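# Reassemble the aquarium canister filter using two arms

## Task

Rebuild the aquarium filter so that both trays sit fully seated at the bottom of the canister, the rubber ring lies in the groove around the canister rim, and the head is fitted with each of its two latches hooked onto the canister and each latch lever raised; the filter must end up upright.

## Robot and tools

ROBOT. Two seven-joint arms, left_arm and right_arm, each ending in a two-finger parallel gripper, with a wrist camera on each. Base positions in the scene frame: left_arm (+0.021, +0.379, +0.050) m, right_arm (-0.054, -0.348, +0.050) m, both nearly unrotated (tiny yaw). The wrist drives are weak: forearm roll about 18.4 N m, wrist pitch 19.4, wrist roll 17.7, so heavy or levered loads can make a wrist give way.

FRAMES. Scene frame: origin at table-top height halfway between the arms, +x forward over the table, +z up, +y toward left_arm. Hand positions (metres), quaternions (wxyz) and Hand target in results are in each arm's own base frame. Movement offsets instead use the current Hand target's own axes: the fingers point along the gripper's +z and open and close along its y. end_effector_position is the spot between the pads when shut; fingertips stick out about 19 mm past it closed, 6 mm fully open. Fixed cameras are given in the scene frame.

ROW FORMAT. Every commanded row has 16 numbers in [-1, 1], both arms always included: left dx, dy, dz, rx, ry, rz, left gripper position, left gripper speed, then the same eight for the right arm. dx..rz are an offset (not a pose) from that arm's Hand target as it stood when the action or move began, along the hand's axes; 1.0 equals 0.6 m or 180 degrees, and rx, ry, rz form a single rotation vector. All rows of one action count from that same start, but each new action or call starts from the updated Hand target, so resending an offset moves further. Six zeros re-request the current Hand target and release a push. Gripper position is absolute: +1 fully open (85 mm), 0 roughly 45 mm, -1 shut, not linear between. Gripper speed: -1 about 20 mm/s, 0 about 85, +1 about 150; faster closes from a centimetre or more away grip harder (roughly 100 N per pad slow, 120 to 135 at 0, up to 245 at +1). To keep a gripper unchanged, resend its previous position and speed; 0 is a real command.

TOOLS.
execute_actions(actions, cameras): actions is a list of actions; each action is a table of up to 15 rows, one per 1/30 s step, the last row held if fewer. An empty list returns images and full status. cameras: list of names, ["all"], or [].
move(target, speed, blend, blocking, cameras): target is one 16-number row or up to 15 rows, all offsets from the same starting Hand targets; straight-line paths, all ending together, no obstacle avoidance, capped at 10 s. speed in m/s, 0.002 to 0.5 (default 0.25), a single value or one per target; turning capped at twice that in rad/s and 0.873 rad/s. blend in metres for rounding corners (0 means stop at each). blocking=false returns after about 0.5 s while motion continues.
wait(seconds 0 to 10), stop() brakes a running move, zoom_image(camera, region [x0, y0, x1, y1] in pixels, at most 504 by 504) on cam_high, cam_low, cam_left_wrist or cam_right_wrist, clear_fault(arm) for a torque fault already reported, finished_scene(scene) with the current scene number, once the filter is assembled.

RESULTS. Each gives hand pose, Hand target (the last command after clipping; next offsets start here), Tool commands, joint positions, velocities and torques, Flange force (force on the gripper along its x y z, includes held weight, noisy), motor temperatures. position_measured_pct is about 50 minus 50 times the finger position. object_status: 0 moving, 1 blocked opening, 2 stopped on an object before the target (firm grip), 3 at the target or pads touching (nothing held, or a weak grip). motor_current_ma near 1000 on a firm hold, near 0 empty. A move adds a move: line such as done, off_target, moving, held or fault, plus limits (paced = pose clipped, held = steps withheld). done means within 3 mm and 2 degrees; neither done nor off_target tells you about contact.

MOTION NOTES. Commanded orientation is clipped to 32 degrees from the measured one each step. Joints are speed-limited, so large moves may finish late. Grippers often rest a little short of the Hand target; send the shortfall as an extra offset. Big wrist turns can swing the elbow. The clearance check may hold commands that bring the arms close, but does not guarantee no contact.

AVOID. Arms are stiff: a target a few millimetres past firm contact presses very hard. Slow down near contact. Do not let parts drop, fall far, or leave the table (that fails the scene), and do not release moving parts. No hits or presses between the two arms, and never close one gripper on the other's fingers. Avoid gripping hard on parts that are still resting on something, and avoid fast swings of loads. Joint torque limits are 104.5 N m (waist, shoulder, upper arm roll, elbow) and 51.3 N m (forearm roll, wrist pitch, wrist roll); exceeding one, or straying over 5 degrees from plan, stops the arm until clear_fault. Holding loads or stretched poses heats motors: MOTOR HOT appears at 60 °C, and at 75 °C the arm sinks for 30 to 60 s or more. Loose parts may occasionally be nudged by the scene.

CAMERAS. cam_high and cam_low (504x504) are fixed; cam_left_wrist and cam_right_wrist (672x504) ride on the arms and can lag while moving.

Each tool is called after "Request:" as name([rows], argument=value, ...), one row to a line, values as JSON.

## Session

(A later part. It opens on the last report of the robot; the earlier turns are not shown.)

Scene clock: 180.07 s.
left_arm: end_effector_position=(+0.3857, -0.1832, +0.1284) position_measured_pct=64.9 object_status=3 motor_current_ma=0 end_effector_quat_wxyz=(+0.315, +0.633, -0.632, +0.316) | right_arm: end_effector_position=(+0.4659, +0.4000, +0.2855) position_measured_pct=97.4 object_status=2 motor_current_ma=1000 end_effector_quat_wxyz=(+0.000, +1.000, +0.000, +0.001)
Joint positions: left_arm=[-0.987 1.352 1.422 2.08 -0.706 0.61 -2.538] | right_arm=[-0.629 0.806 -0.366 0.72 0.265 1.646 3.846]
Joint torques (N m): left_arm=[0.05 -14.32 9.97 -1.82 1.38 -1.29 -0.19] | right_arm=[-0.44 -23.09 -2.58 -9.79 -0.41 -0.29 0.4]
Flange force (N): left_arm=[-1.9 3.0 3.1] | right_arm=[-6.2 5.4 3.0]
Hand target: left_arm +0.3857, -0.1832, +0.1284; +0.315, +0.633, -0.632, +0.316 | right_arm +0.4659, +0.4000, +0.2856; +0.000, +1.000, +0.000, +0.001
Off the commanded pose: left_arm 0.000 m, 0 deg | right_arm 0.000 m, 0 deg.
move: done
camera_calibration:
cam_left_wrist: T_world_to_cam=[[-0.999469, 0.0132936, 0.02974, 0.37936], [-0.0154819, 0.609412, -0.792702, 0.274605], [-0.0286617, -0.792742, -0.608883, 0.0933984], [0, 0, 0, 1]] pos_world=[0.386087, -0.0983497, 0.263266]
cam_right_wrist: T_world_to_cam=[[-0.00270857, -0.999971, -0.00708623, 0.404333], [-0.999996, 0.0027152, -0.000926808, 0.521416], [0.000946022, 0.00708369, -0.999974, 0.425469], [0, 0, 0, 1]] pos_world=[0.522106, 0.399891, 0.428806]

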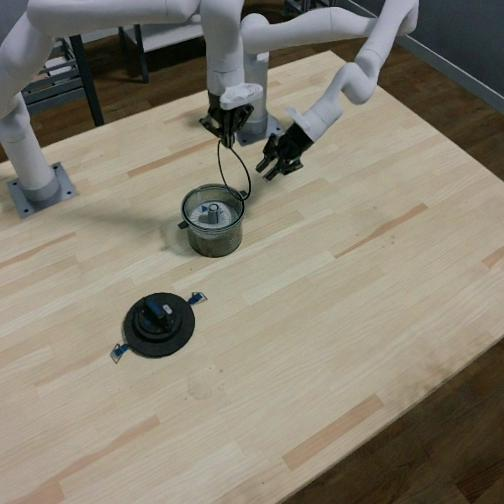

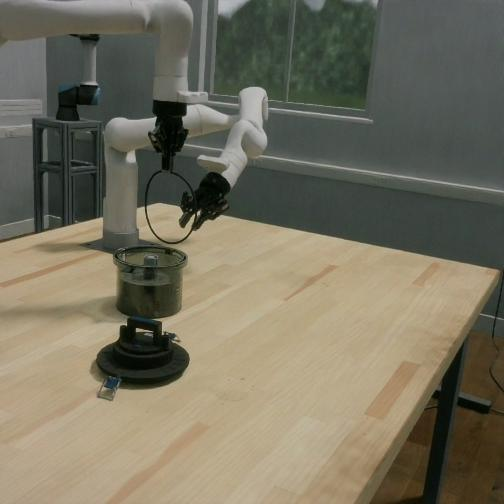

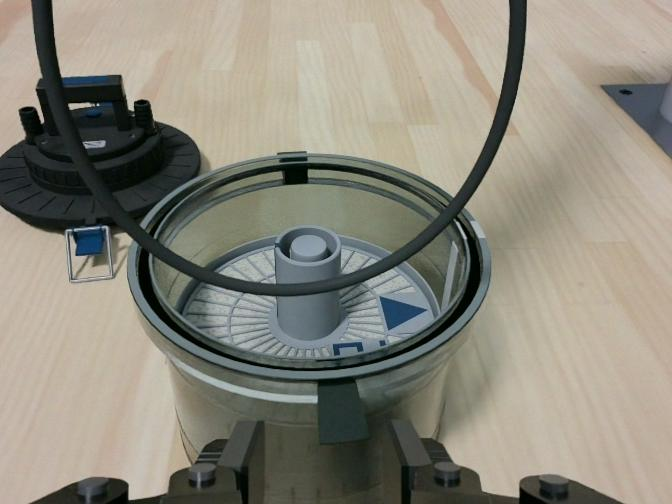

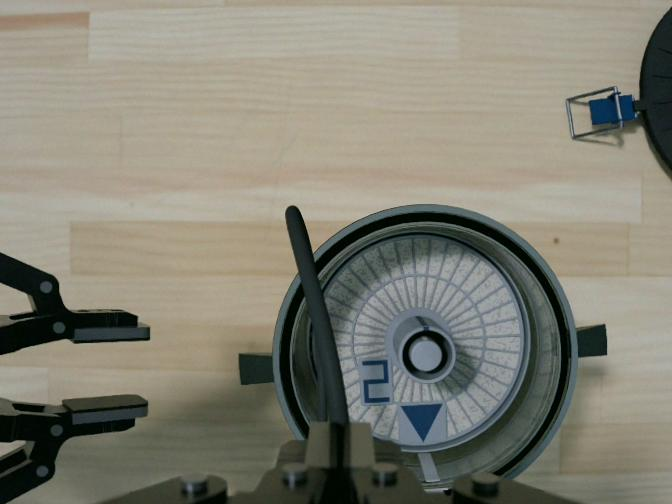

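Request:
move(target=[0,0,0,0,0,0,-0.3,-0.6,0,0,0.045,0,0,0,-1,-1], speed=0.06, cameras=["cam_left_wrist","cam_right_wrist"])

Scene clock: 182.33 s.
left_arm: end_effector_position=(+0.3857, -0.1832, +0.1284) position_measured_pct=64.9 object_status=3 motor_current_ma=0 end_effector_quat_wxyz=(+0.315, +0.633, -0.632, +0.316) | right_arm: end_effector_position=(+0.4660, +0.4000, +0.2585) position_measured_pct=97.4 object_status=2 motor_current_ma=1000 end_effector_quat_wxyz=(+0.000, +1.000, +0.000, +0.001)
Joint positions: left_arm=[-0.987 1.352 1.422 2.08 -0.706 0.61 -2.538] | right_arm=[-0.616 0.808 -0.368 0.806 0.266 1.562 3.834]
Joint torques (N m): left_arm=[-0.04 -14.38 9.97 -1.78 1.41 -1.33 -0.23] | right_arm=[-0.4 -22.86 -2.77 -9.79 -0.41 0.01 0.41]
Flange force (N): left_arm=[-1.9 2.7 3.3] | right_arm=[-6.8 5.8 3.1]
Hand target: left_arm +0.3857, -0.1832, +0.1284; +0.315, +0.633, -0.632, +0.316 | right_arm +0.4660, +0.4000, +0.2586; +0.000, +1.000, +0.000, +0.001
Off the commanded pose: left_arm 0.000 m, 0 deg | right_arm 0.000 m, 0 deg.
move: done
camera_calibration:
cam_left_wrist: T_world_to_cam=[[-0.999469, 0.0132936, 0.02974, 0.37936], [-0.0154819, 0.609412, -0.792702, 0.274605], [-0.0286617, -0.792742, -0.608883, 0.0933984], [0, 0, 0, 1]] pos_world=[0.386087, -0.0983497, 0.263266]
cam_right_wrist: T_world_to_cam=[[-0.00270935, -0.999972, -0.00698595, 0.404102], [-0.999996, 0.0027152, -0.000827068, 0.52145], [0.000846013, 0.00698368, -0.999975, 0.398562], [0, 0, 0, 1]] pos_world=[0.522206, 0.399891, 0.401806]
Images, in order (width x height): cam_left_wrist 672x504, cam_right_wrist 672x504.

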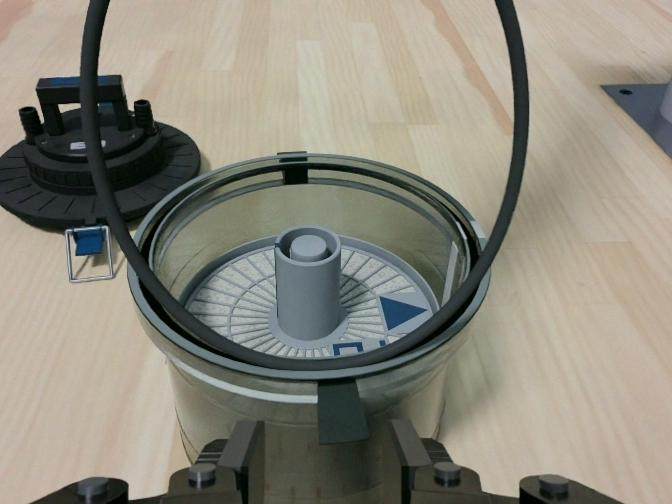

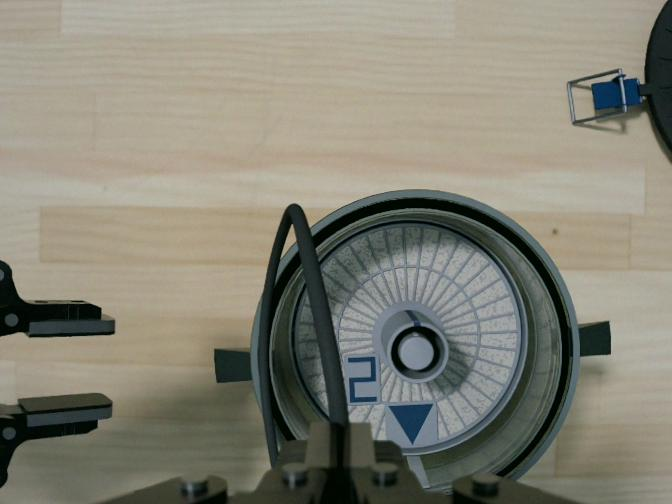

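Request:
zoom_image(camera="cam_left_wrist", region=[120, 240, 500, 420])

Scaled by 1.326.

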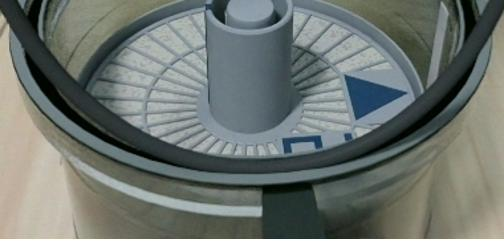

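Request:
move(target=[0,0,0,0,0,0,-0.3,-0.6,0,0,0.015,0,0,0,-1,-1], speed=0.04, cameras=["cam_left_wrist","cam_right_wrist"])

Request:
zoom_image(camera="cam_left_wrist", region=[120, 240, 500, 420])

Scene clock: 184.00 s.
left_arm: end_effector_position=(+0.3857, -0.1832, +0.1284) position_measured_pct=64.9 object_status=3 motor_current_ma=0 end_effector_quat_wxyz=(+0.315, +0.633, -0.632, +0.316) | right_arm: end_effector_position=(+0.4660, +0.4000, +0.2496) position_measured_pct=97.4 object_status=2 motor_current_ma=1000 end_effector_quat_wxyz=(+0.000, +1.000, +0.000, +0.001)
Joint positions: left_arm=[-0.987 1.352 1.422 2.08 -0.706 0.61 -2.538] | right_arm=[-0.613 0.809 -0.369 0.832 0.267 1.535 3.83]
Joint torques (N m): left_arm=[0.02 -14.4 10.1 -1.77 1.3 -1.26 -0.19] | right_arm=[-0.41 -22.81 -2.81 -9.94 -0.39 -0.08 0.4]
Flange force (N): left_arm=[-2.1 2.8 3.4] | right_arm=[-7.3 6.3 3.1]
Hand target: left_arm +0.3857, -0.1832, +0.1284; +0.315, +0.633, -0.632, +0.316 | right_arm +0.4660, +0.4000, +0.2496; +0.000, +1.000, +0.000, +0.001
Off the commanded pose: left_arm 0.000 m, 0 deg | right_arm 0.000 m, 0 deg.
move: done
camera_calibration:
cam_left_wrist: T_world_to_cam=[[-0.999469, 0.0132936, 0.02974, 0.37936], [-0.0154819, 0.609412, -0.792702, 0.274605], [-0.0286617, -0.792742, -0.608883, 0.0933984], [0, 0, 0, 1]] pos_world=[0.386087, -0.0983497, 0.263266]
cam_right_wrist: T_world_to_cam=[[-0.00270968, -0.999971, -0.00708621, 0.404078], [-0.999996, 0.00271632, -0.000926796, 0.521482], [0.000946017, 0.00708367, -0.999974, 0.38947], [0, 0, 0, 1]] pos_world=[0.522206, 0.399891, 0.392806]
Images, in order (width x height): cam_left_wrist 672x504, cam_right_wrist 672x504.

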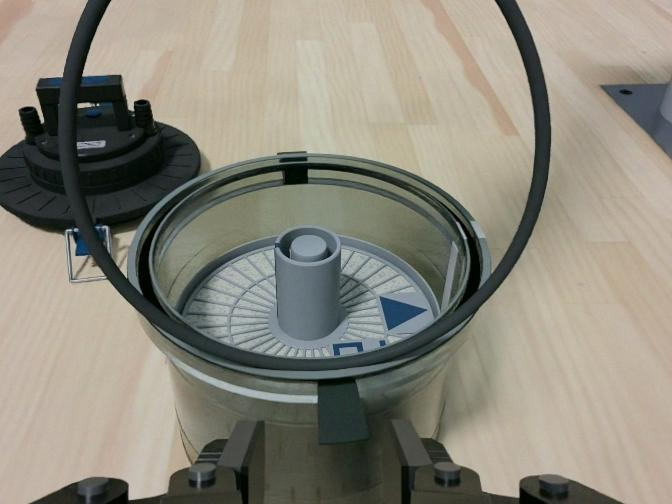

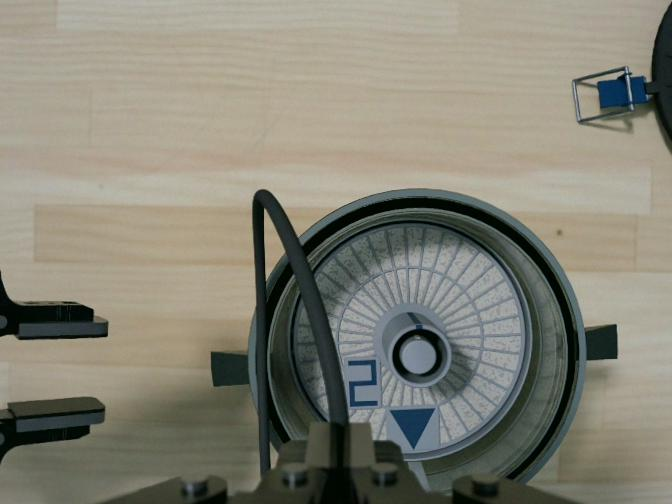

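Scaled by 1.326.

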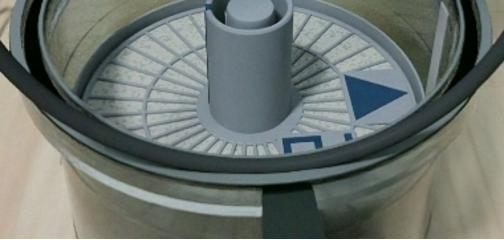

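Request:
move([
  [0,0,0,0,0,0,-0.3,-0.6,0,0.08,0.05,0,0,0,-1,-1],
  [0,0,0,0,0,0,-0.3,-0.6,0,0.1533,0.13,0,0,0,-1,-1],
], speed=0.06, blend=[0.01,0], cameras=["cam_left_wrist","cam_right_wrist"])

Scene clock: 187.80 s.
left_arm: end_effector_position=(+0.3857, -0.1832, +0.1284) position_measured_pct=64.9 object_status=3 motor_current_ma=0 end_effector_quat_wxyz=(+0.315, +0.633, -0.632, +0.316) | right_arm: end_effector_position=(+0.4663, +0.3080, +0.1716) position_measured_pct=97.4 object_status=2 motor_current_ma=1000 end_effector_quat_wxyz=(+0.000, +1.000, +0.000, +0.001)
Joint positions: left_arm=[-0.987 1.352 1.422 2.08 -0.706 0.61 -2.538] | right_arm=[-0.427 0.719 -0.38 1.276 0.269 1.194 3.893]
Joint torques (N m): left_arm=[0 -14.36 10.1 -1.73 1.34 -1.25 -0.21] | right_arm=[-0.38 -20.66 -3.17 -9.36 -0.4 -0.02 0.4]
Flange force (N): left_arm=[-2.0 2.7 3.5] | right_arm=[-5.7 3.7 1.7]
Hand target: left_arm +0.3857, -0.1832, +0.1284; +0.315, +0.633, -0.632, +0.316 | right_arm +0.4663, +0.3080, +0.1716; +0.000, +1.000, +0.000, +0.001
Off the commanded pose: left_arm 0.000 m, 0 deg | right_arm 0.000 m, 0 deg.
move: done
camera_calibration:
cam_left_wrist: T_world_to_cam=[[-0.999469, 0.0132936, 0.02974, 0.37936], [-0.0154819, 0.609412, -0.792702, 0.274605], [-0.0286617, -0.792742, -0.608883, 0.0933984], [0, 0, 0, 1]] pos_world=[0.386087, -0.0983497, 0.263266]
cam_right_wrist: T_world_to_cam=[[-0.00270866, -0.999972, -0.00698623, 0.311498], [-0.999996, 0.0027152, -0.000927067, 0.52196], [0.00094601, 0.00698369, -0.999975, 0.312254], [0, 0, 0, 1]] pos_world=[0.522506, 0.307891, 0.314906]
Images, in order (width x height): cam_left_wrist 672x504, cam_right_wrist 672x504.

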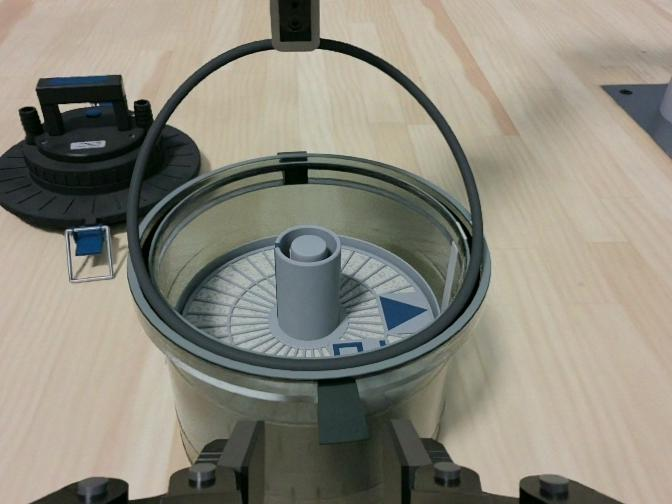

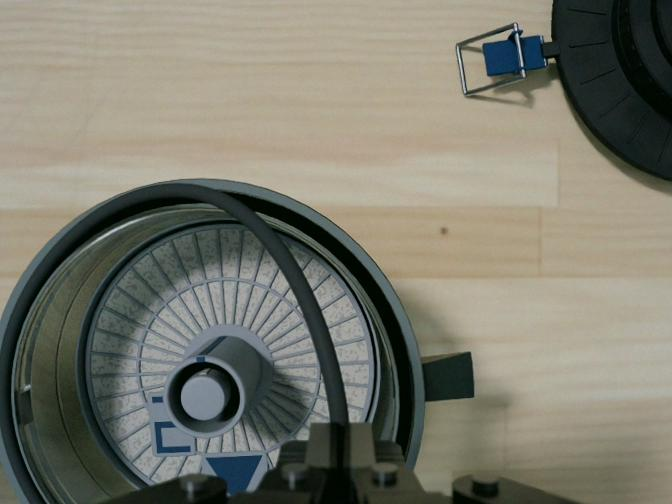

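Request:
move(target=[0,0,0,0,0,0,-0.3,-0.6,0,0.0283,0.0735,0,0,0,-1,-1], speed=0.05, cameras=["cam_left_wrist","cam_right_wrist"])

Scene clock: 189.67 s.
left_arm: end_effector_position=(+0.3857, -0.1832, +0.1284) position_measured_pct=64.9 object_status=3 motor_current_ma=0 end_effector_quat_wxyz=(+0.315, +0.633, -0.632, +0.316) | right_arm: end_effector_position=(+0.4664, +0.2910, +0.1276) position_measured_pct=97.4 object_status=2 motor_current_ma=1000 end_effector_quat_wxyz=(+0.000, +1.000, +0.000, +0.001)
Joint positions: left_arm=[-0.987 1.352 1.422 2.08 -0.706 0.61 -2.538] | right_arm=[-0.398 0.749 -0.371 1.376 0.288 1.068 3.896]
Joint torques (N m): left_arm=[0.03 -14.31 10.04 -1.7 1.33 -1.26 -0.19] | right_arm=[-0.39 -20.61 -3.29 -8.87 -0.44 -0.04 0.41]
Flange force (N): left_arm=[-1.9 2.6 3.2] | right_arm=[-5.6 3.5 1.3]
Hand target: left_arm +0.3857, -0.1832, +0.1284; +0.315, +0.633, -0.632, +0.316 | right_arm +0.4664, +0.2910, +0.1275; +0.000, +1.000, +0.000, +0.001
Off the commanded pose: left_arm 0.000 m, 0 deg | right_arm 0.000 m, 0 deg.
move: done
camera_calibration:
cam_left_wrist: T_world_to_cam=[[-0.999469, 0.0132936, 0.02974, 0.37936], [-0.0154819, 0.609412, -0.792702, 0.274605], [-0.0286617, -0.792742, -0.608883, 0.0933984], [0, 0, 0, 1]] pos_world=[0.386087, -0.0983497, 0.263266]
cam_right_wrist: T_world_to_cam=[[-0.00270866, -0.999972, -0.00698623, 0.294191], [-0.999996, 0.0027152, -0.000927067, 0.522165], [0.00094601, 0.00698369, -0.999975, 0.268274], [0, 0, 0, 1]] pos_world=[0.522706, 0.290891, 0.270806]
Images, in order (width x height): cam_left_wrist 672x504, cam_right_wrist 672x504.

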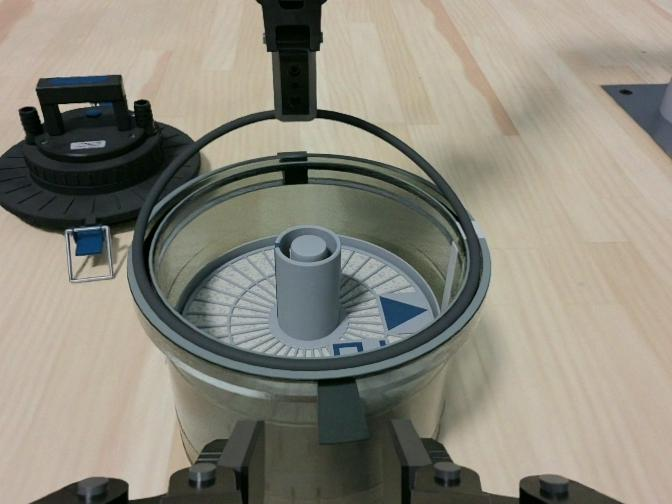

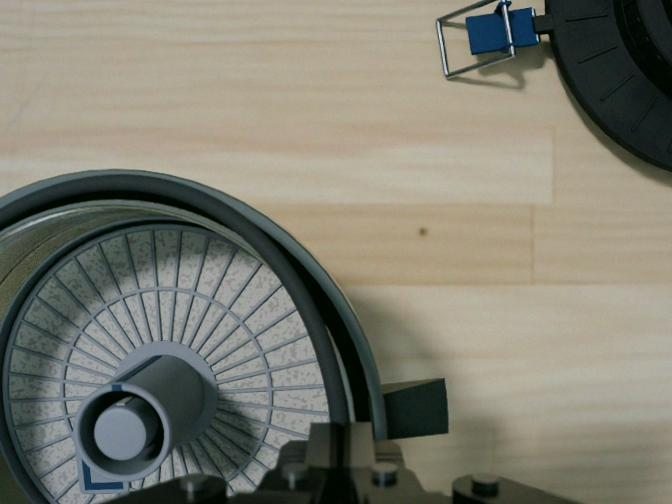

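Request:
move(target=[0,0,0,0,0,0,-0.3,-0.6,0,0.014,0.04,0,0,0,-1,-1], speed=0.04, cameras=["cam_left_wrist","cam_right_wrist"])

Request:
zoom_image(camera="cam_left_wrist", region=[200, 60, 400, 220])

Scene clock: 192.30 s.
left_arm: end_effector_position=(+0.3857, -0.1832, +0.1284) position_measured_pct=64.9 object_status=3 motor_current_ma=0 end_effector_quat_wxyz=(+0.315, +0.633, -0.632, +0.316) | right_arm: end_effector_position=(+0.4665, +0.2826, +0.1036) position_measured_pct=97.4 object_status=2 motor_current_ma=1000 end_effector_quat_wxyz=(+0.000, +1.000, +0.000, +0.001)
Joint positions: left_arm=[-0.987 1.352 1.422 2.08 -0.706 0.61 -2.538] | right_arm=[-0.386 0.771 -0.364 1.42 0.301 1.003 3.895]
Joint torques (N m): left_arm=[-0.07 -14.4 9.98 -1.73 1.37 -1.31 -0.23] | right_arm=[-0.36 -20.51 -3.25 -8.57 -0.34 -0.16 0.42]
Flange force (N): left_arm=[-1.8 2.5 3.3] | right_arm=[-5.7 3.3 0.6]
Hand target: left_arm +0.3857, -0.1832, +0.1284; +0.315, +0.633, -0.632, +0.316 | right_arm +0.4665, +0.2825, +0.1035; +0.000, +1.000, +0.000, +0.001
Off the commanded pose: left_arm 0.000 m, 0 deg | right_arm 0.000 m, 0 deg.
move: done
camera_calibration:
cam_left_wrist: T_world_to_cam=[[-0.999469, 0.0132936, 0.02974, 0.37936], [-0.0154819, 0.609412, -0.792702, 0.274605], [-0.0286617, -0.792742, -0.608883, 0.0933984], [0, 0, 0, 1]] pos_world=[0.386087, -0.0983497, 0.263266]
cam_right_wrist: T_world_to_cam=[[-0.00270866, -0.999972, -0.00698623, 0.285523], [-0.999996, 0.0027152, -0.000927067, 0.522166], [0.00094601, 0.00698369, -0.999975, 0.244334], [0, 0, 0, 1]] pos_world=[0.522706, 0.282391, 0.246806]
Images, in order (width x height): cam_left_wrist 672x504, cam_right_wrist 672x504.

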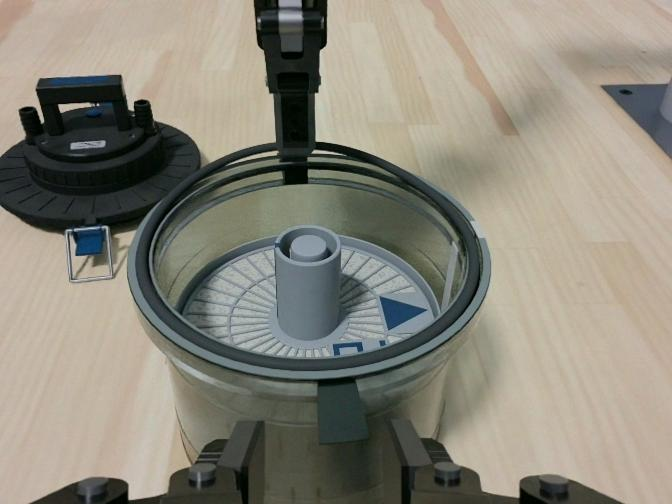

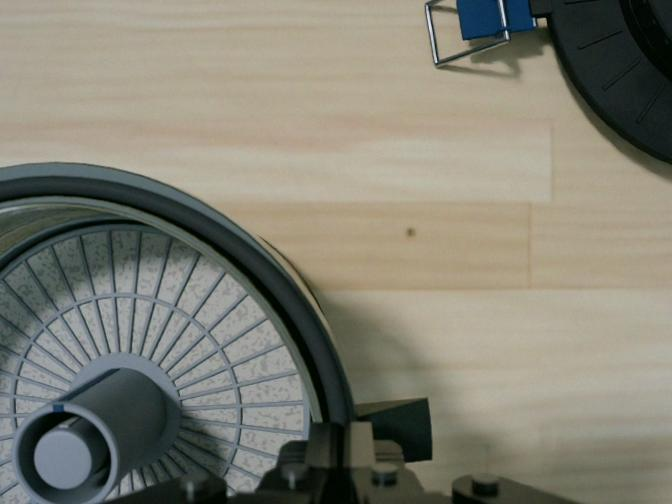

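Scaled by 2.520.

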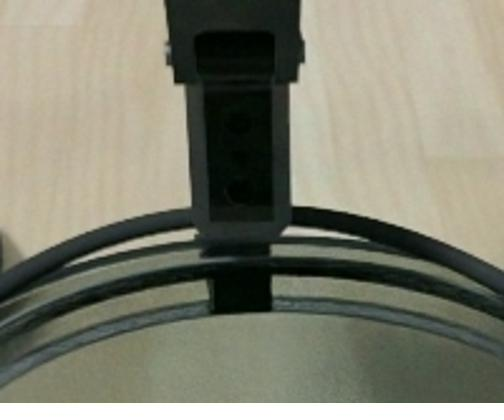

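Request:
move(target=[0,0,0,0,0,0,-0.3,-0.6,0,-0.005,0.005,0,0,0,-1,-1], speed=0.03, cameras=["cam_left_wrist","cam_right_wrist"])

Request:
zoom_image(camera="cam_left_wrist", region=[200, 60, 400, 220])

Request:
zoom_image(camera="cam_right_wrist", region=[230, 350, 450, 504])

Scene clock: 193.87 s.
left_arm: end_effector_position=(+0.3857, -0.1832, +0.1284) position_measured_pct=64.9 object_status=3 motor_current_ma=0 end_effector_quat_wxyz=(+0.315, +0.633, -0.632, +0.316) | right_arm: end_effector_position=(+0.4665, +0.2855, +0.1006) position_measured_pct=97.4 object_status=2 motor_current_ma=1000 end_effector_quat_wxyz=(+0.000, +1.000, +0.000, +0.001)
Joint positions: left_arm=[-0.987 1.352 1.422 2.08 -0.706 0.61 -2.538] | right_arm=[-0.392 0.778 -0.362 1.417 0.303 1 3.89]
Joint torques (N m): left_arm=[-0.07 -14.4 10.07 -1.81 1.36 -1.27 -0.17] | right_arm=[-0.23 -20.61 -3.26 -8.52 -0.41 -0.14 0.42]
Flange force (N): left_arm=[-2.0 2.8 3.6] | right_arm=[-5.7 3.0 0.6]
Hand target: left_arm +0.3857, -0.1832, +0.1284; +0.315, +0.633, -0.632, +0.316 | right_arm +0.4665, +0.2856, +0.1005; +0.000, +1.000, +0.000, +0.001
Off the commanded pose: left_arm 0.000 m, 0 deg | right_arm 0.000 m, 0 deg.
move: done
camera_calibration:
cam_left_wrist: T_world_to_cam=[[-0.999469, 0.0132936, 0.02974, 0.37936], [-0.0154819, 0.609412, -0.792702, 0.274605], [-0.0286617, -0.792742, -0.608883, 0.0933984], [0, 0, 0, 1]] pos_world=[0.386087, -0.0983497, 0.263266]
cam_right_wrist: T_world_to_cam=[[-0.00270968, -0.999971, -0.00708621, 0.288527], [-0.999996, 0.00271632, -0.000926796, 0.522155], [0.000946017, 0.00708367, -0.999974, 0.241284], [0, 0, 0, 1]] pos_world=[0.522706, 0.285391, 0.243806]
Images, in order (width x height): cam_left_wrist 672x504, cam_right_wrist 672x504.

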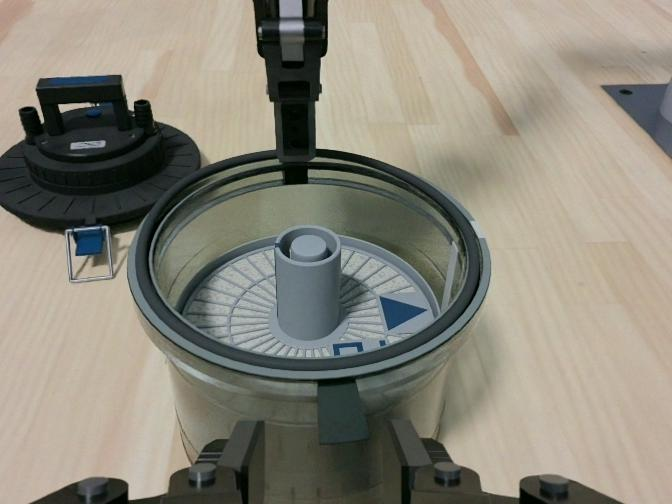

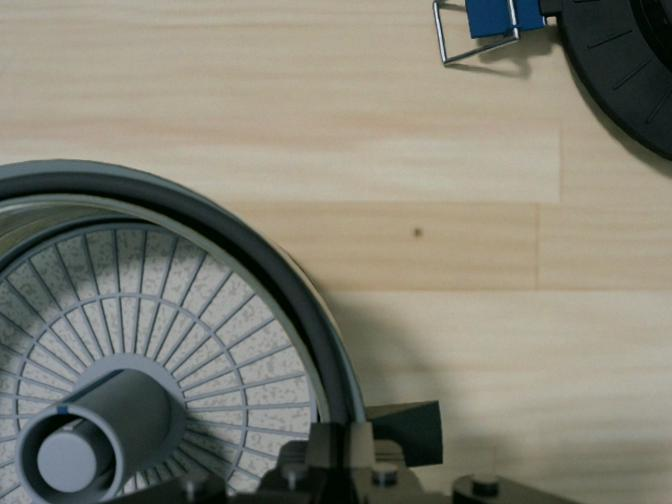

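Scaled by 2.520.

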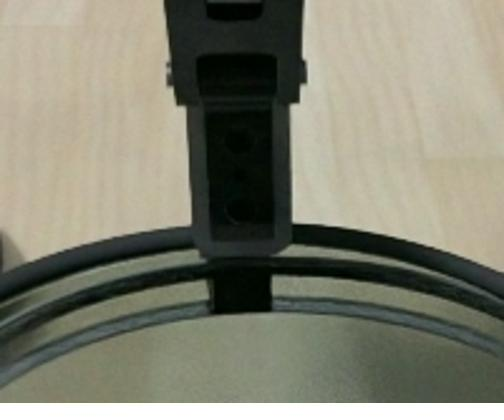

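Scaled by 2.291.

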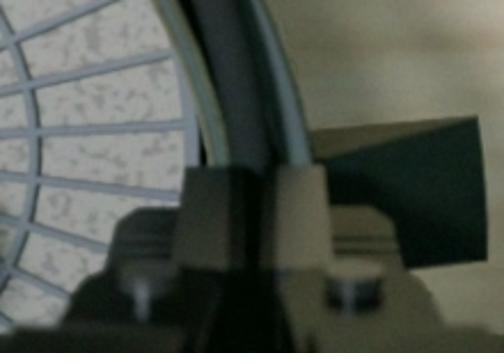

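Request:
move(target=[0,0,0,0,0,0,-0.3,-0.6,0,0,0.005,0,0,0,-1,-1], speed=0.02, cameras=["cam_left_wrist","cam_right_wrist"])

Request:
zoom_image(camera="cam_left_wrist", region=[200, 60, 400, 220])

Request:
zoom_image(camera="cam_right_wrist", region=[230, 350, 450, 504])

Scene clock: 195.27 s.
left_arm: end_effector_position=(+0.3857, -0.1832, +0.1284) position_measured_pct=64.9 object_status=3 motor_current_ma=0 end_effector_quat_wxyz=(+0.315, +0.633, -0.632, +0.316) | right_arm: end_effector_position=(+0.4665, +0.2856, +0.0976) position_measured_pct=97.4 object_status=2 motor_current_ma=1000 end_effector_quat_wxyz=(+0.000, +1.000, +0.000, +0.001)
Joint positions: left_arm=[-0.987 1.352 1.422 2.08 -0.706 0.61 -2.538] | right_arm=[-0.393 0.782 -0.361 1.42 0.305 0.993 3.889]
Joint torques (N m): left_arm=[-0.01 -14.37 9.96 -1.77 1.39 -1.3 -0.23] | right_arm=[-0.41 -19.97 -3.2 -8.28 -0.39 -0.2 0.39]
Flange force (N): left_arm=[-1.8 2.7 3.2] | right_arm=[-5.8 3.6 -0.7]
Hand target: left_arm +0.3857, -0.1832, +0.1284; +0.315, +0.633, -0.632, +0.316 | right_arm +0.4665, +0.2856, +0.0975; +0.000, +1.000, +0.000, +0.001
Off the commanded pose: left_arm 0.000 m, 0 deg | right_arm 0.000 m, 0 deg.
move: done
camera_calibration:
cam_left_wrist: T_world_to_cam=[[-0.999469, 0.0132936, 0.02974, 0.37936], [-0.0154819, 0.609412, -0.792702, 0.274605], [-0.0286617, -0.792742, -0.608883, 0.0933984], [0, 0, 0, 1]] pos_world=[0.386087, -0.0983497, 0.263266]
cam_right_wrist: T_world_to_cam=[[-0.00270968, -0.999971, -0.00708621, 0.288506], [-0.999996, 0.00271632, -0.000926796, 0.522152], [0.000946017, 0.00708367, -0.999974, 0.238284], [0, 0, 0, 1]] pos_world=[0.522706, 0.285391, 0.240806]
Images, in order (width x height): cam_left_wrist 672x504, cam_right_wrist 672x504.

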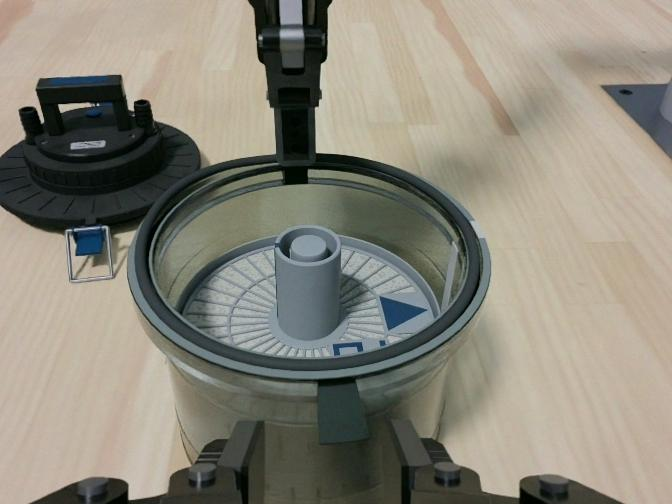

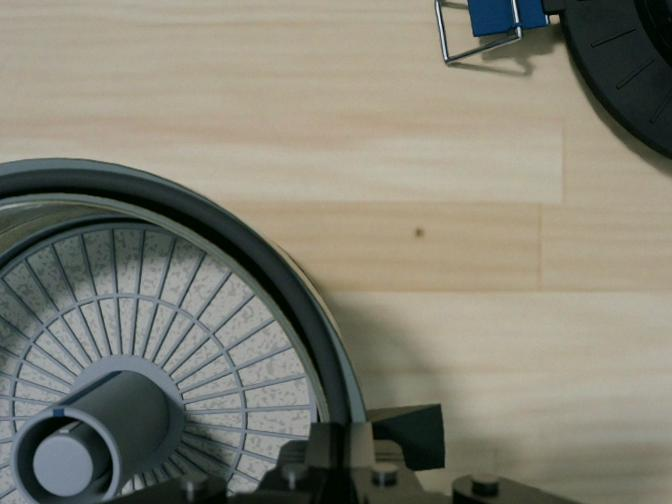

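Scaled by 2.520.

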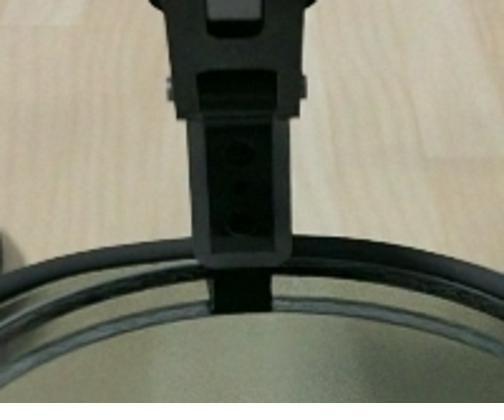

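Scaled by 2.291.

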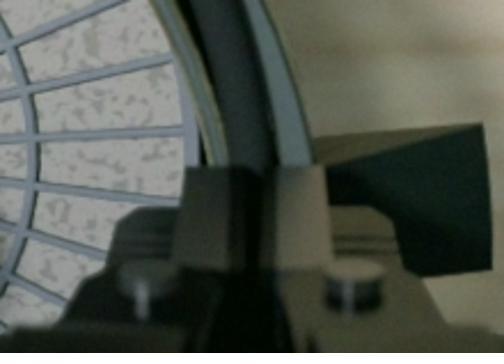

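Request:
move(target=[0,0,0,0,0,0,-0.3,-0.6,0,0,0.0025,0,0,0,-1,-1], speed=0.02)

Scene clock: 196.43 s.
left_arm: end_effector_position=(+0.3857, -0.1832, +0.1284) position_measured_pct=64.9 object_status=3 motor_current_ma=0 end_effector_quat_wxyz=(+0.315, +0.633, -0.632, +0.316) | right_arm: end_effector_position=(+0.4665, +0.2856, +0.0961) position_measured_pct=97.4 object_status=2 motor_current_ma=1000 end_effector_quat_wxyz=(+0.000, +1.000, +0.000, +0.001)
Joint positions: left_arm=[-0.987 1.352 1.422 2.08 -0.706 0.61 -2.538] | right_arm=[-0.393 0.784 -0.361 1.421 0.305 0.99 3.888]
Joint torques (N m): left_arm=[-0.07 -14.35 10.05 -1.75 1.44 -1.27 -0.19] | right_arm=[-1.36 -8.93 -2.62 -5.86 -0.38 -2.5 0.41]
Flange force (N): left_arm=[-2.0 2.7 3.6] | right_arm=[-10.7 8.6 -23.7]
Hand target: left_arm +0.3857, -0.1832, +0.1284; +0.315, +0.633, -0.632, +0.316 | right_arm +0.4665, +0.2856, +0.0960; +0.000, +1.000, +0.000, +0.001
Off the commanded pose: left_arm 0.000 m, 0 deg | right_arm 0.000 m, 0 deg.
move: done

Request:
move([
  [0,0,0,0,0,0,-0.3,-0.6,0,0,-0.002,0,0,0,-1,-1],
  [0,0,0,0,0,0,-0.3,-0.6,0,0,-0.002,0,0,0,-0.7,-1],
  [0,0,0,0,0,0,-0.3,-0.6,0,0,-0.06,0,0,0,-0.7,-1],
], speed=[0.02,0.02,0.05], cameras=["cam_left_wrist","cam_right_wrist"])

Request:
zoom_image(camera="cam_left_wrist", region=[120, 120, 500, 400])

Request:
zoom_image(camera="cam_right_wrist", region=[0, 120, 400, 504])

Scene clock: 199.70 s.
left_arm: end_effector_position=(+0.3857, -0.1832, +0.1284) position_measured_pct=64.9 object_status=3 motor_current_ma=0 end_effector_quat_wxyz=(+0.315, +0.633, -0.632, +0.316) | right_arm: end_effector_position=(+0.4664, +0.2856, +0.1320) position_measured_pct=85.3 object_status=3 motor_current_ma=0 end_effector_quat_wxyz=(+0.000, +1.000, +0.000, +0.001)
Joint positions: left_arm=[-0.987 1.352 1.422 2.08 -0.706 0.61 -2.538] | right_arm=[-0.388 0.738 -0.373 1.382 0.285 1.072 3.905]
Joint torques (N m): left_arm=[0.02 -14.32 10.04 -1.74 1.36 -1.32 -0.22] | right_arm=[-0.42 -20.56 -3.2 -8.96 -0.36 -0.19 0.48]
Flange force (N): left_arm=[-1.9 2.7 3.2] | right_arm=[-5.5 3.2 1.1]
Hand target: left_arm +0.3857, -0.1832, +0.1284; +0.315, +0.633, -0.632, +0.316 | right_arm +0.4664, +0.2856, +0.1320; +0.000, +1.000, +0.000, +0.001
Off the commanded pose: left_arm 0.000 m, 0 deg | right_arm 0.000 m, 0 deg.
move: done
camera_calibration:
cam_left_wrist: T_world_to_cam=[[-0.999469, 0.0132936, 0.02974, 0.37936], [-0.0154819, 0.609412, -0.792702, 0.274605], [-0.0286617, -0.792742, -0.608883, 0.0933984], [0, 0, 0, 1]] pos_world=[0.386087, -0.0983497, 0.263266]
cam_right_wrist: T_world_to_cam=[[-0.00270968, -0.999971, -0.00708621, 0.288849], [-0.999996, 0.00271632, -0.000926796, 0.522084], [0.000946017, 0.00708367, -0.999974, 0.272683], [0, 0, 0, 1]] pos_world=[0.522606, 0.285491, 0.275206]
Images, in order (width x height): cam_left_wrist 672x504, cam_right_wrist 672x504.

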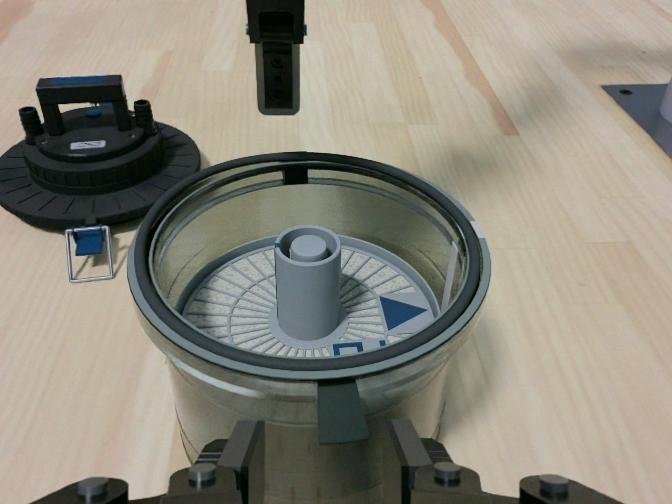

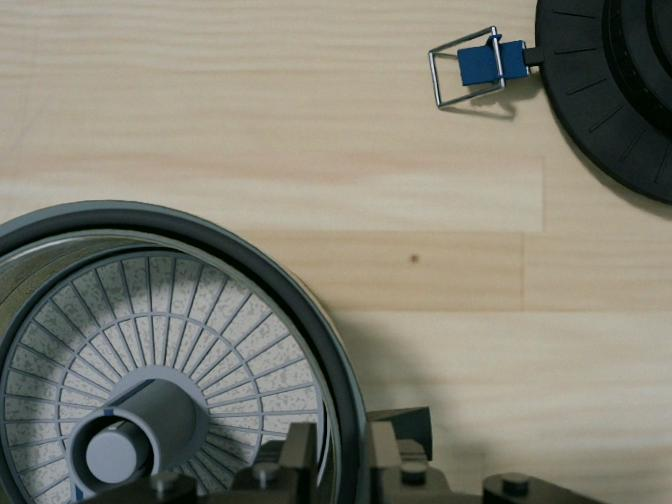

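Scaled by 1.326.

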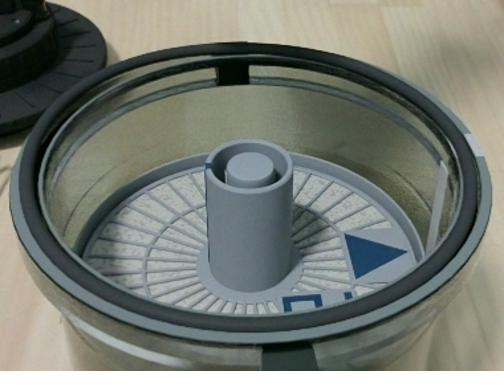

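Scaled by 1.260.

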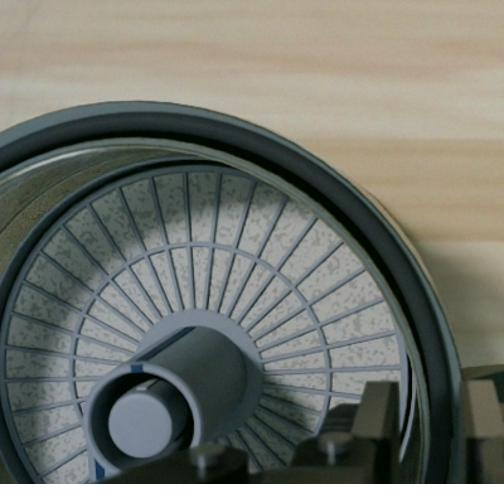

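Request:
move(target=[0,0,0,0,0,0,-0.3,-0.6,-0.102,-0.126,-0.1,0,0,0,-0.7,-1], speed=0.2, cameras=["cam_right_wrist"])

Request:
zoom_image(camera="cam_right_wrist", region=[130, 30, 550, 450])

Scene clock: 201.23 s.
left_arm: end_effector_position=(+0.3857, -0.1832, +0.1284) position_measured_pct=64.9 object_status=3 motor_current_ma=0 end_effector_quat_wxyz=(+0.315, +0.633, -0.632, +0.316) | right_arm: end_effector_position=(+0.4050, +0.3612, +0.1918) position_measured_pct=85.3 object_status=3 motor_current_ma=0 end_effector_quat_wxyz=(+0.000, +1.000, +0.000, +0.001)
Joint positions: left_arm=[-0.987 1.352 1.422 2.08 -0.706 0.61 -2.538] | right_arm=[-0.556 0.665 -0.396 1.312 0.26 1.213 3.746]
Joint torques (N m): left_arm=[0.07 -14.43 10.07 -1.74 1.42 -1.23 -0.22] | right_arm=[-0.08 -19.76 -3.2 -9.04 -0.39 -0.06 0.44]
Flange force (N): left_arm=[-2.2 2.8 3.5] | right_arm=[-3.9 2.7 1.1]
Hand target: left_arm +0.3857, -0.1832, +0.1284; +0.315, +0.633, -0.632, +0.316 | right_arm +0.4050, +0.3612, +0.1918; +0.000, +1.000, +0.000, +0.001
Off the commanded pose: left_arm 0.000 m, 0 deg | right_arm 0.000 m, 0 deg.
move: done
camera_calibration:
cam_right_wrist: T_world_to_cam=[[-0.00270958, -0.999971, -0.00718621, 0.364639], [-0.999996, 0.00271631, -0.000926537, 0.460534], [0.000946029, 0.00718367, -0.999974, 0.332068], [0, 0, 0, 1]] pos_world=[0.461206, 0.360992, 0.335106]
Images, in order (width x height): cam_right_wrist 672x504.

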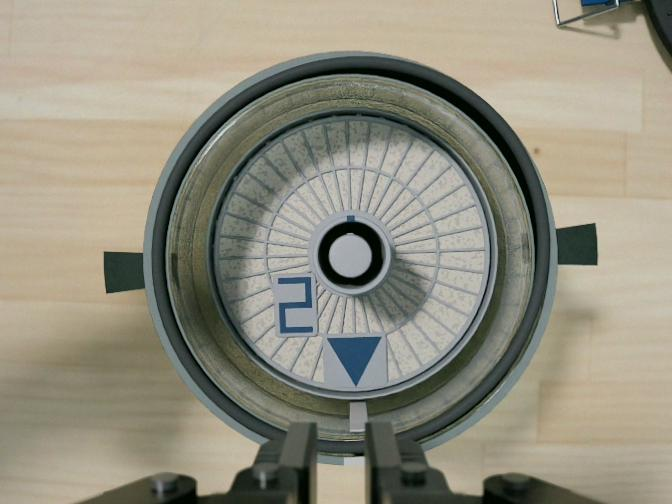

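Scaled by 1.200.

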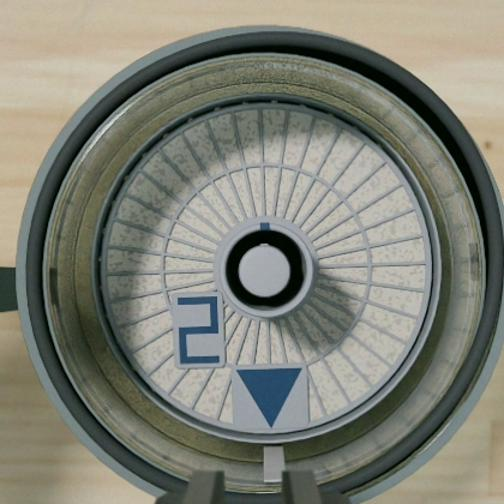

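Request:
zoom_image(camera="cam_right_wrist", region=[400, 40, 570, 210])

Request:
zoom_image(camera="cam_right_wrist", region=[430, 210, 570, 350])

Request:
zoom_image(camera="cam_right_wrist", region=[130, 40, 300, 210])

Request:
zoom_image(camera="cam_right_wrist", region=[130, 210, 300, 380])

Request:
zoom_image(camera="cam_right_wrist", region=[360, 330, 540, 480])

Scaled by 2.965.

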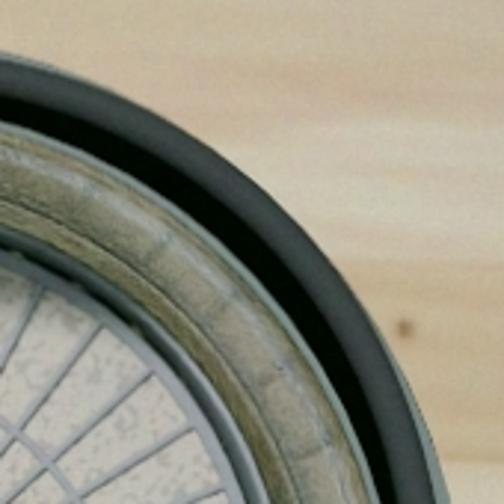

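Scaled by 3.600.

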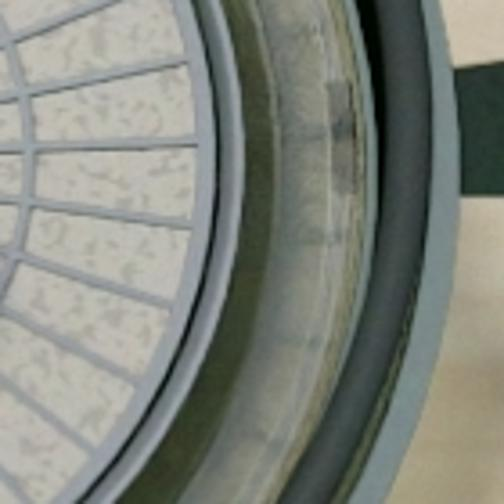

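Scaled by 2.965.

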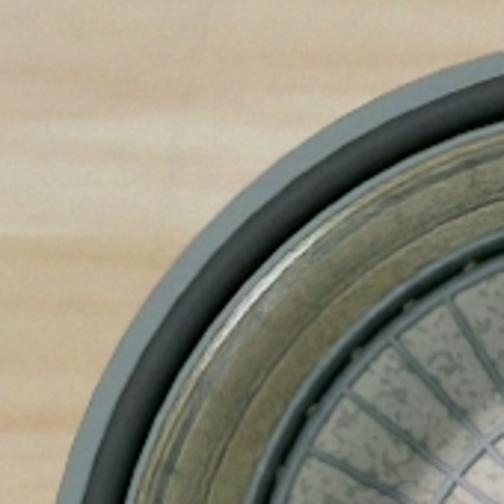

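Scaled by 2.965.

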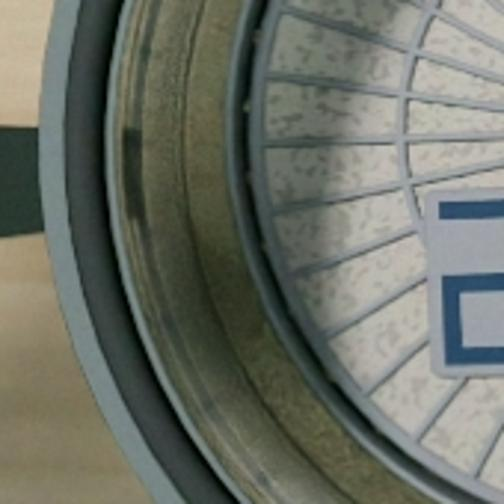

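Scaled by 2.800.

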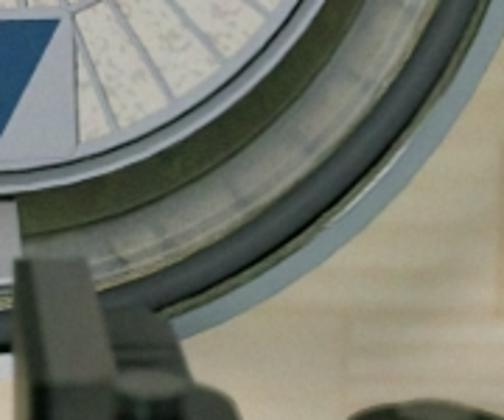

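Request:
move(target=[0,0,0,0,0,0,-0.3,-0.6,0.1807,0.093,0.103,0,0,-0.2667,-0.5,-0.5], speed=0.2, cameras=["cam_right_wrist","cam_left_wrist"])

Scene clock: 205.93 s.
left_arm: end_effector_position=(+0.3857, -0.1832, +0.1284) position_measured_pct=64.9 object_status=3 motor_current_ma=0 end_effector_quat_wxyz=(+0.315, +0.633, -0.632, +0.316) | right_arm: end_effector_position=(+0.5136, +0.3054, +0.1304) position_measured_pct=74.9 object_status=3 motor_current_ma=0 end_effector_quat_wxyz=(+0.001, +0.913, +0.407, +0.001)
Joint positions: left_arm=[-0.987 1.352 1.422 2.08 -0.706 0.61 -2.538] | right_arm=[-0.325 0.878 -0.545 1.151 0.441 1.222 4.697]
Joint torques (N m): left_arm=[0.03 -14.34 10.05 -1.74 1.35 -1.27 -0.22] | right_arm=[-0.4 -22.42 -4.45 -8.71 -0.47 -0.24 0.25]
Flange force (N): left_arm=[-1.9 2.8 3.3] | right_arm=[-5.9 -1.6 0.6]
Hand target: left_arm +0.3857, -0.1832, +0.1284; +0.315, +0.633, -0.632, +0.316 | right_arm +0.5136, +0.3054, +0.1304; +0.001, +0.913, +0.407, +0.001
Off the commanded pose: left_arm 0.000 m, 0 deg | right_arm 0.000 m, 0 deg.
move: done
camera_calibration:
cam_left_wrist: T_world_to_cam=[[-0.999469, 0.0132936, 0.02974, 0.37936], [-0.0154819, 0.609412, -0.792702, 0.274605], [-0.0286617, -0.792742, -0.608883, 0.0933984], [0, 0, 0, 1]] pos_world=[0.386087, -0.0983497, 0.263266]
cam_right_wrist: T_world_to_cam=[[0.74133, -0.671121, -0.00512673, -0.174096], [-0.671128, -0.741341, 0.000420711, 0.627427], [-0.004083, 0.00312881, -0.999987, 0.274664], [0, 0, 0, 1]] pos_world=[0.551268, 0.347438, 0.273504]
Images, in order (width x height): cam_left_wrist 672x504, cam_right_wrist 672x504.

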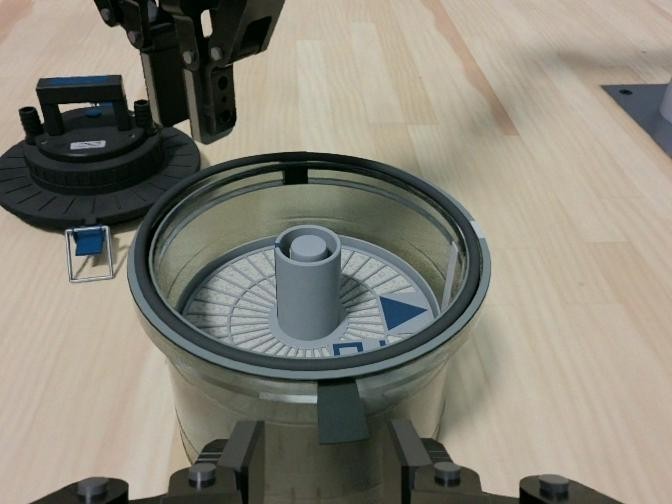

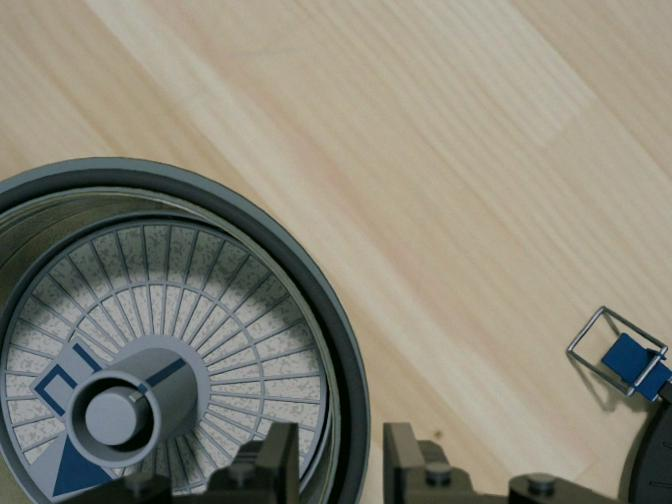

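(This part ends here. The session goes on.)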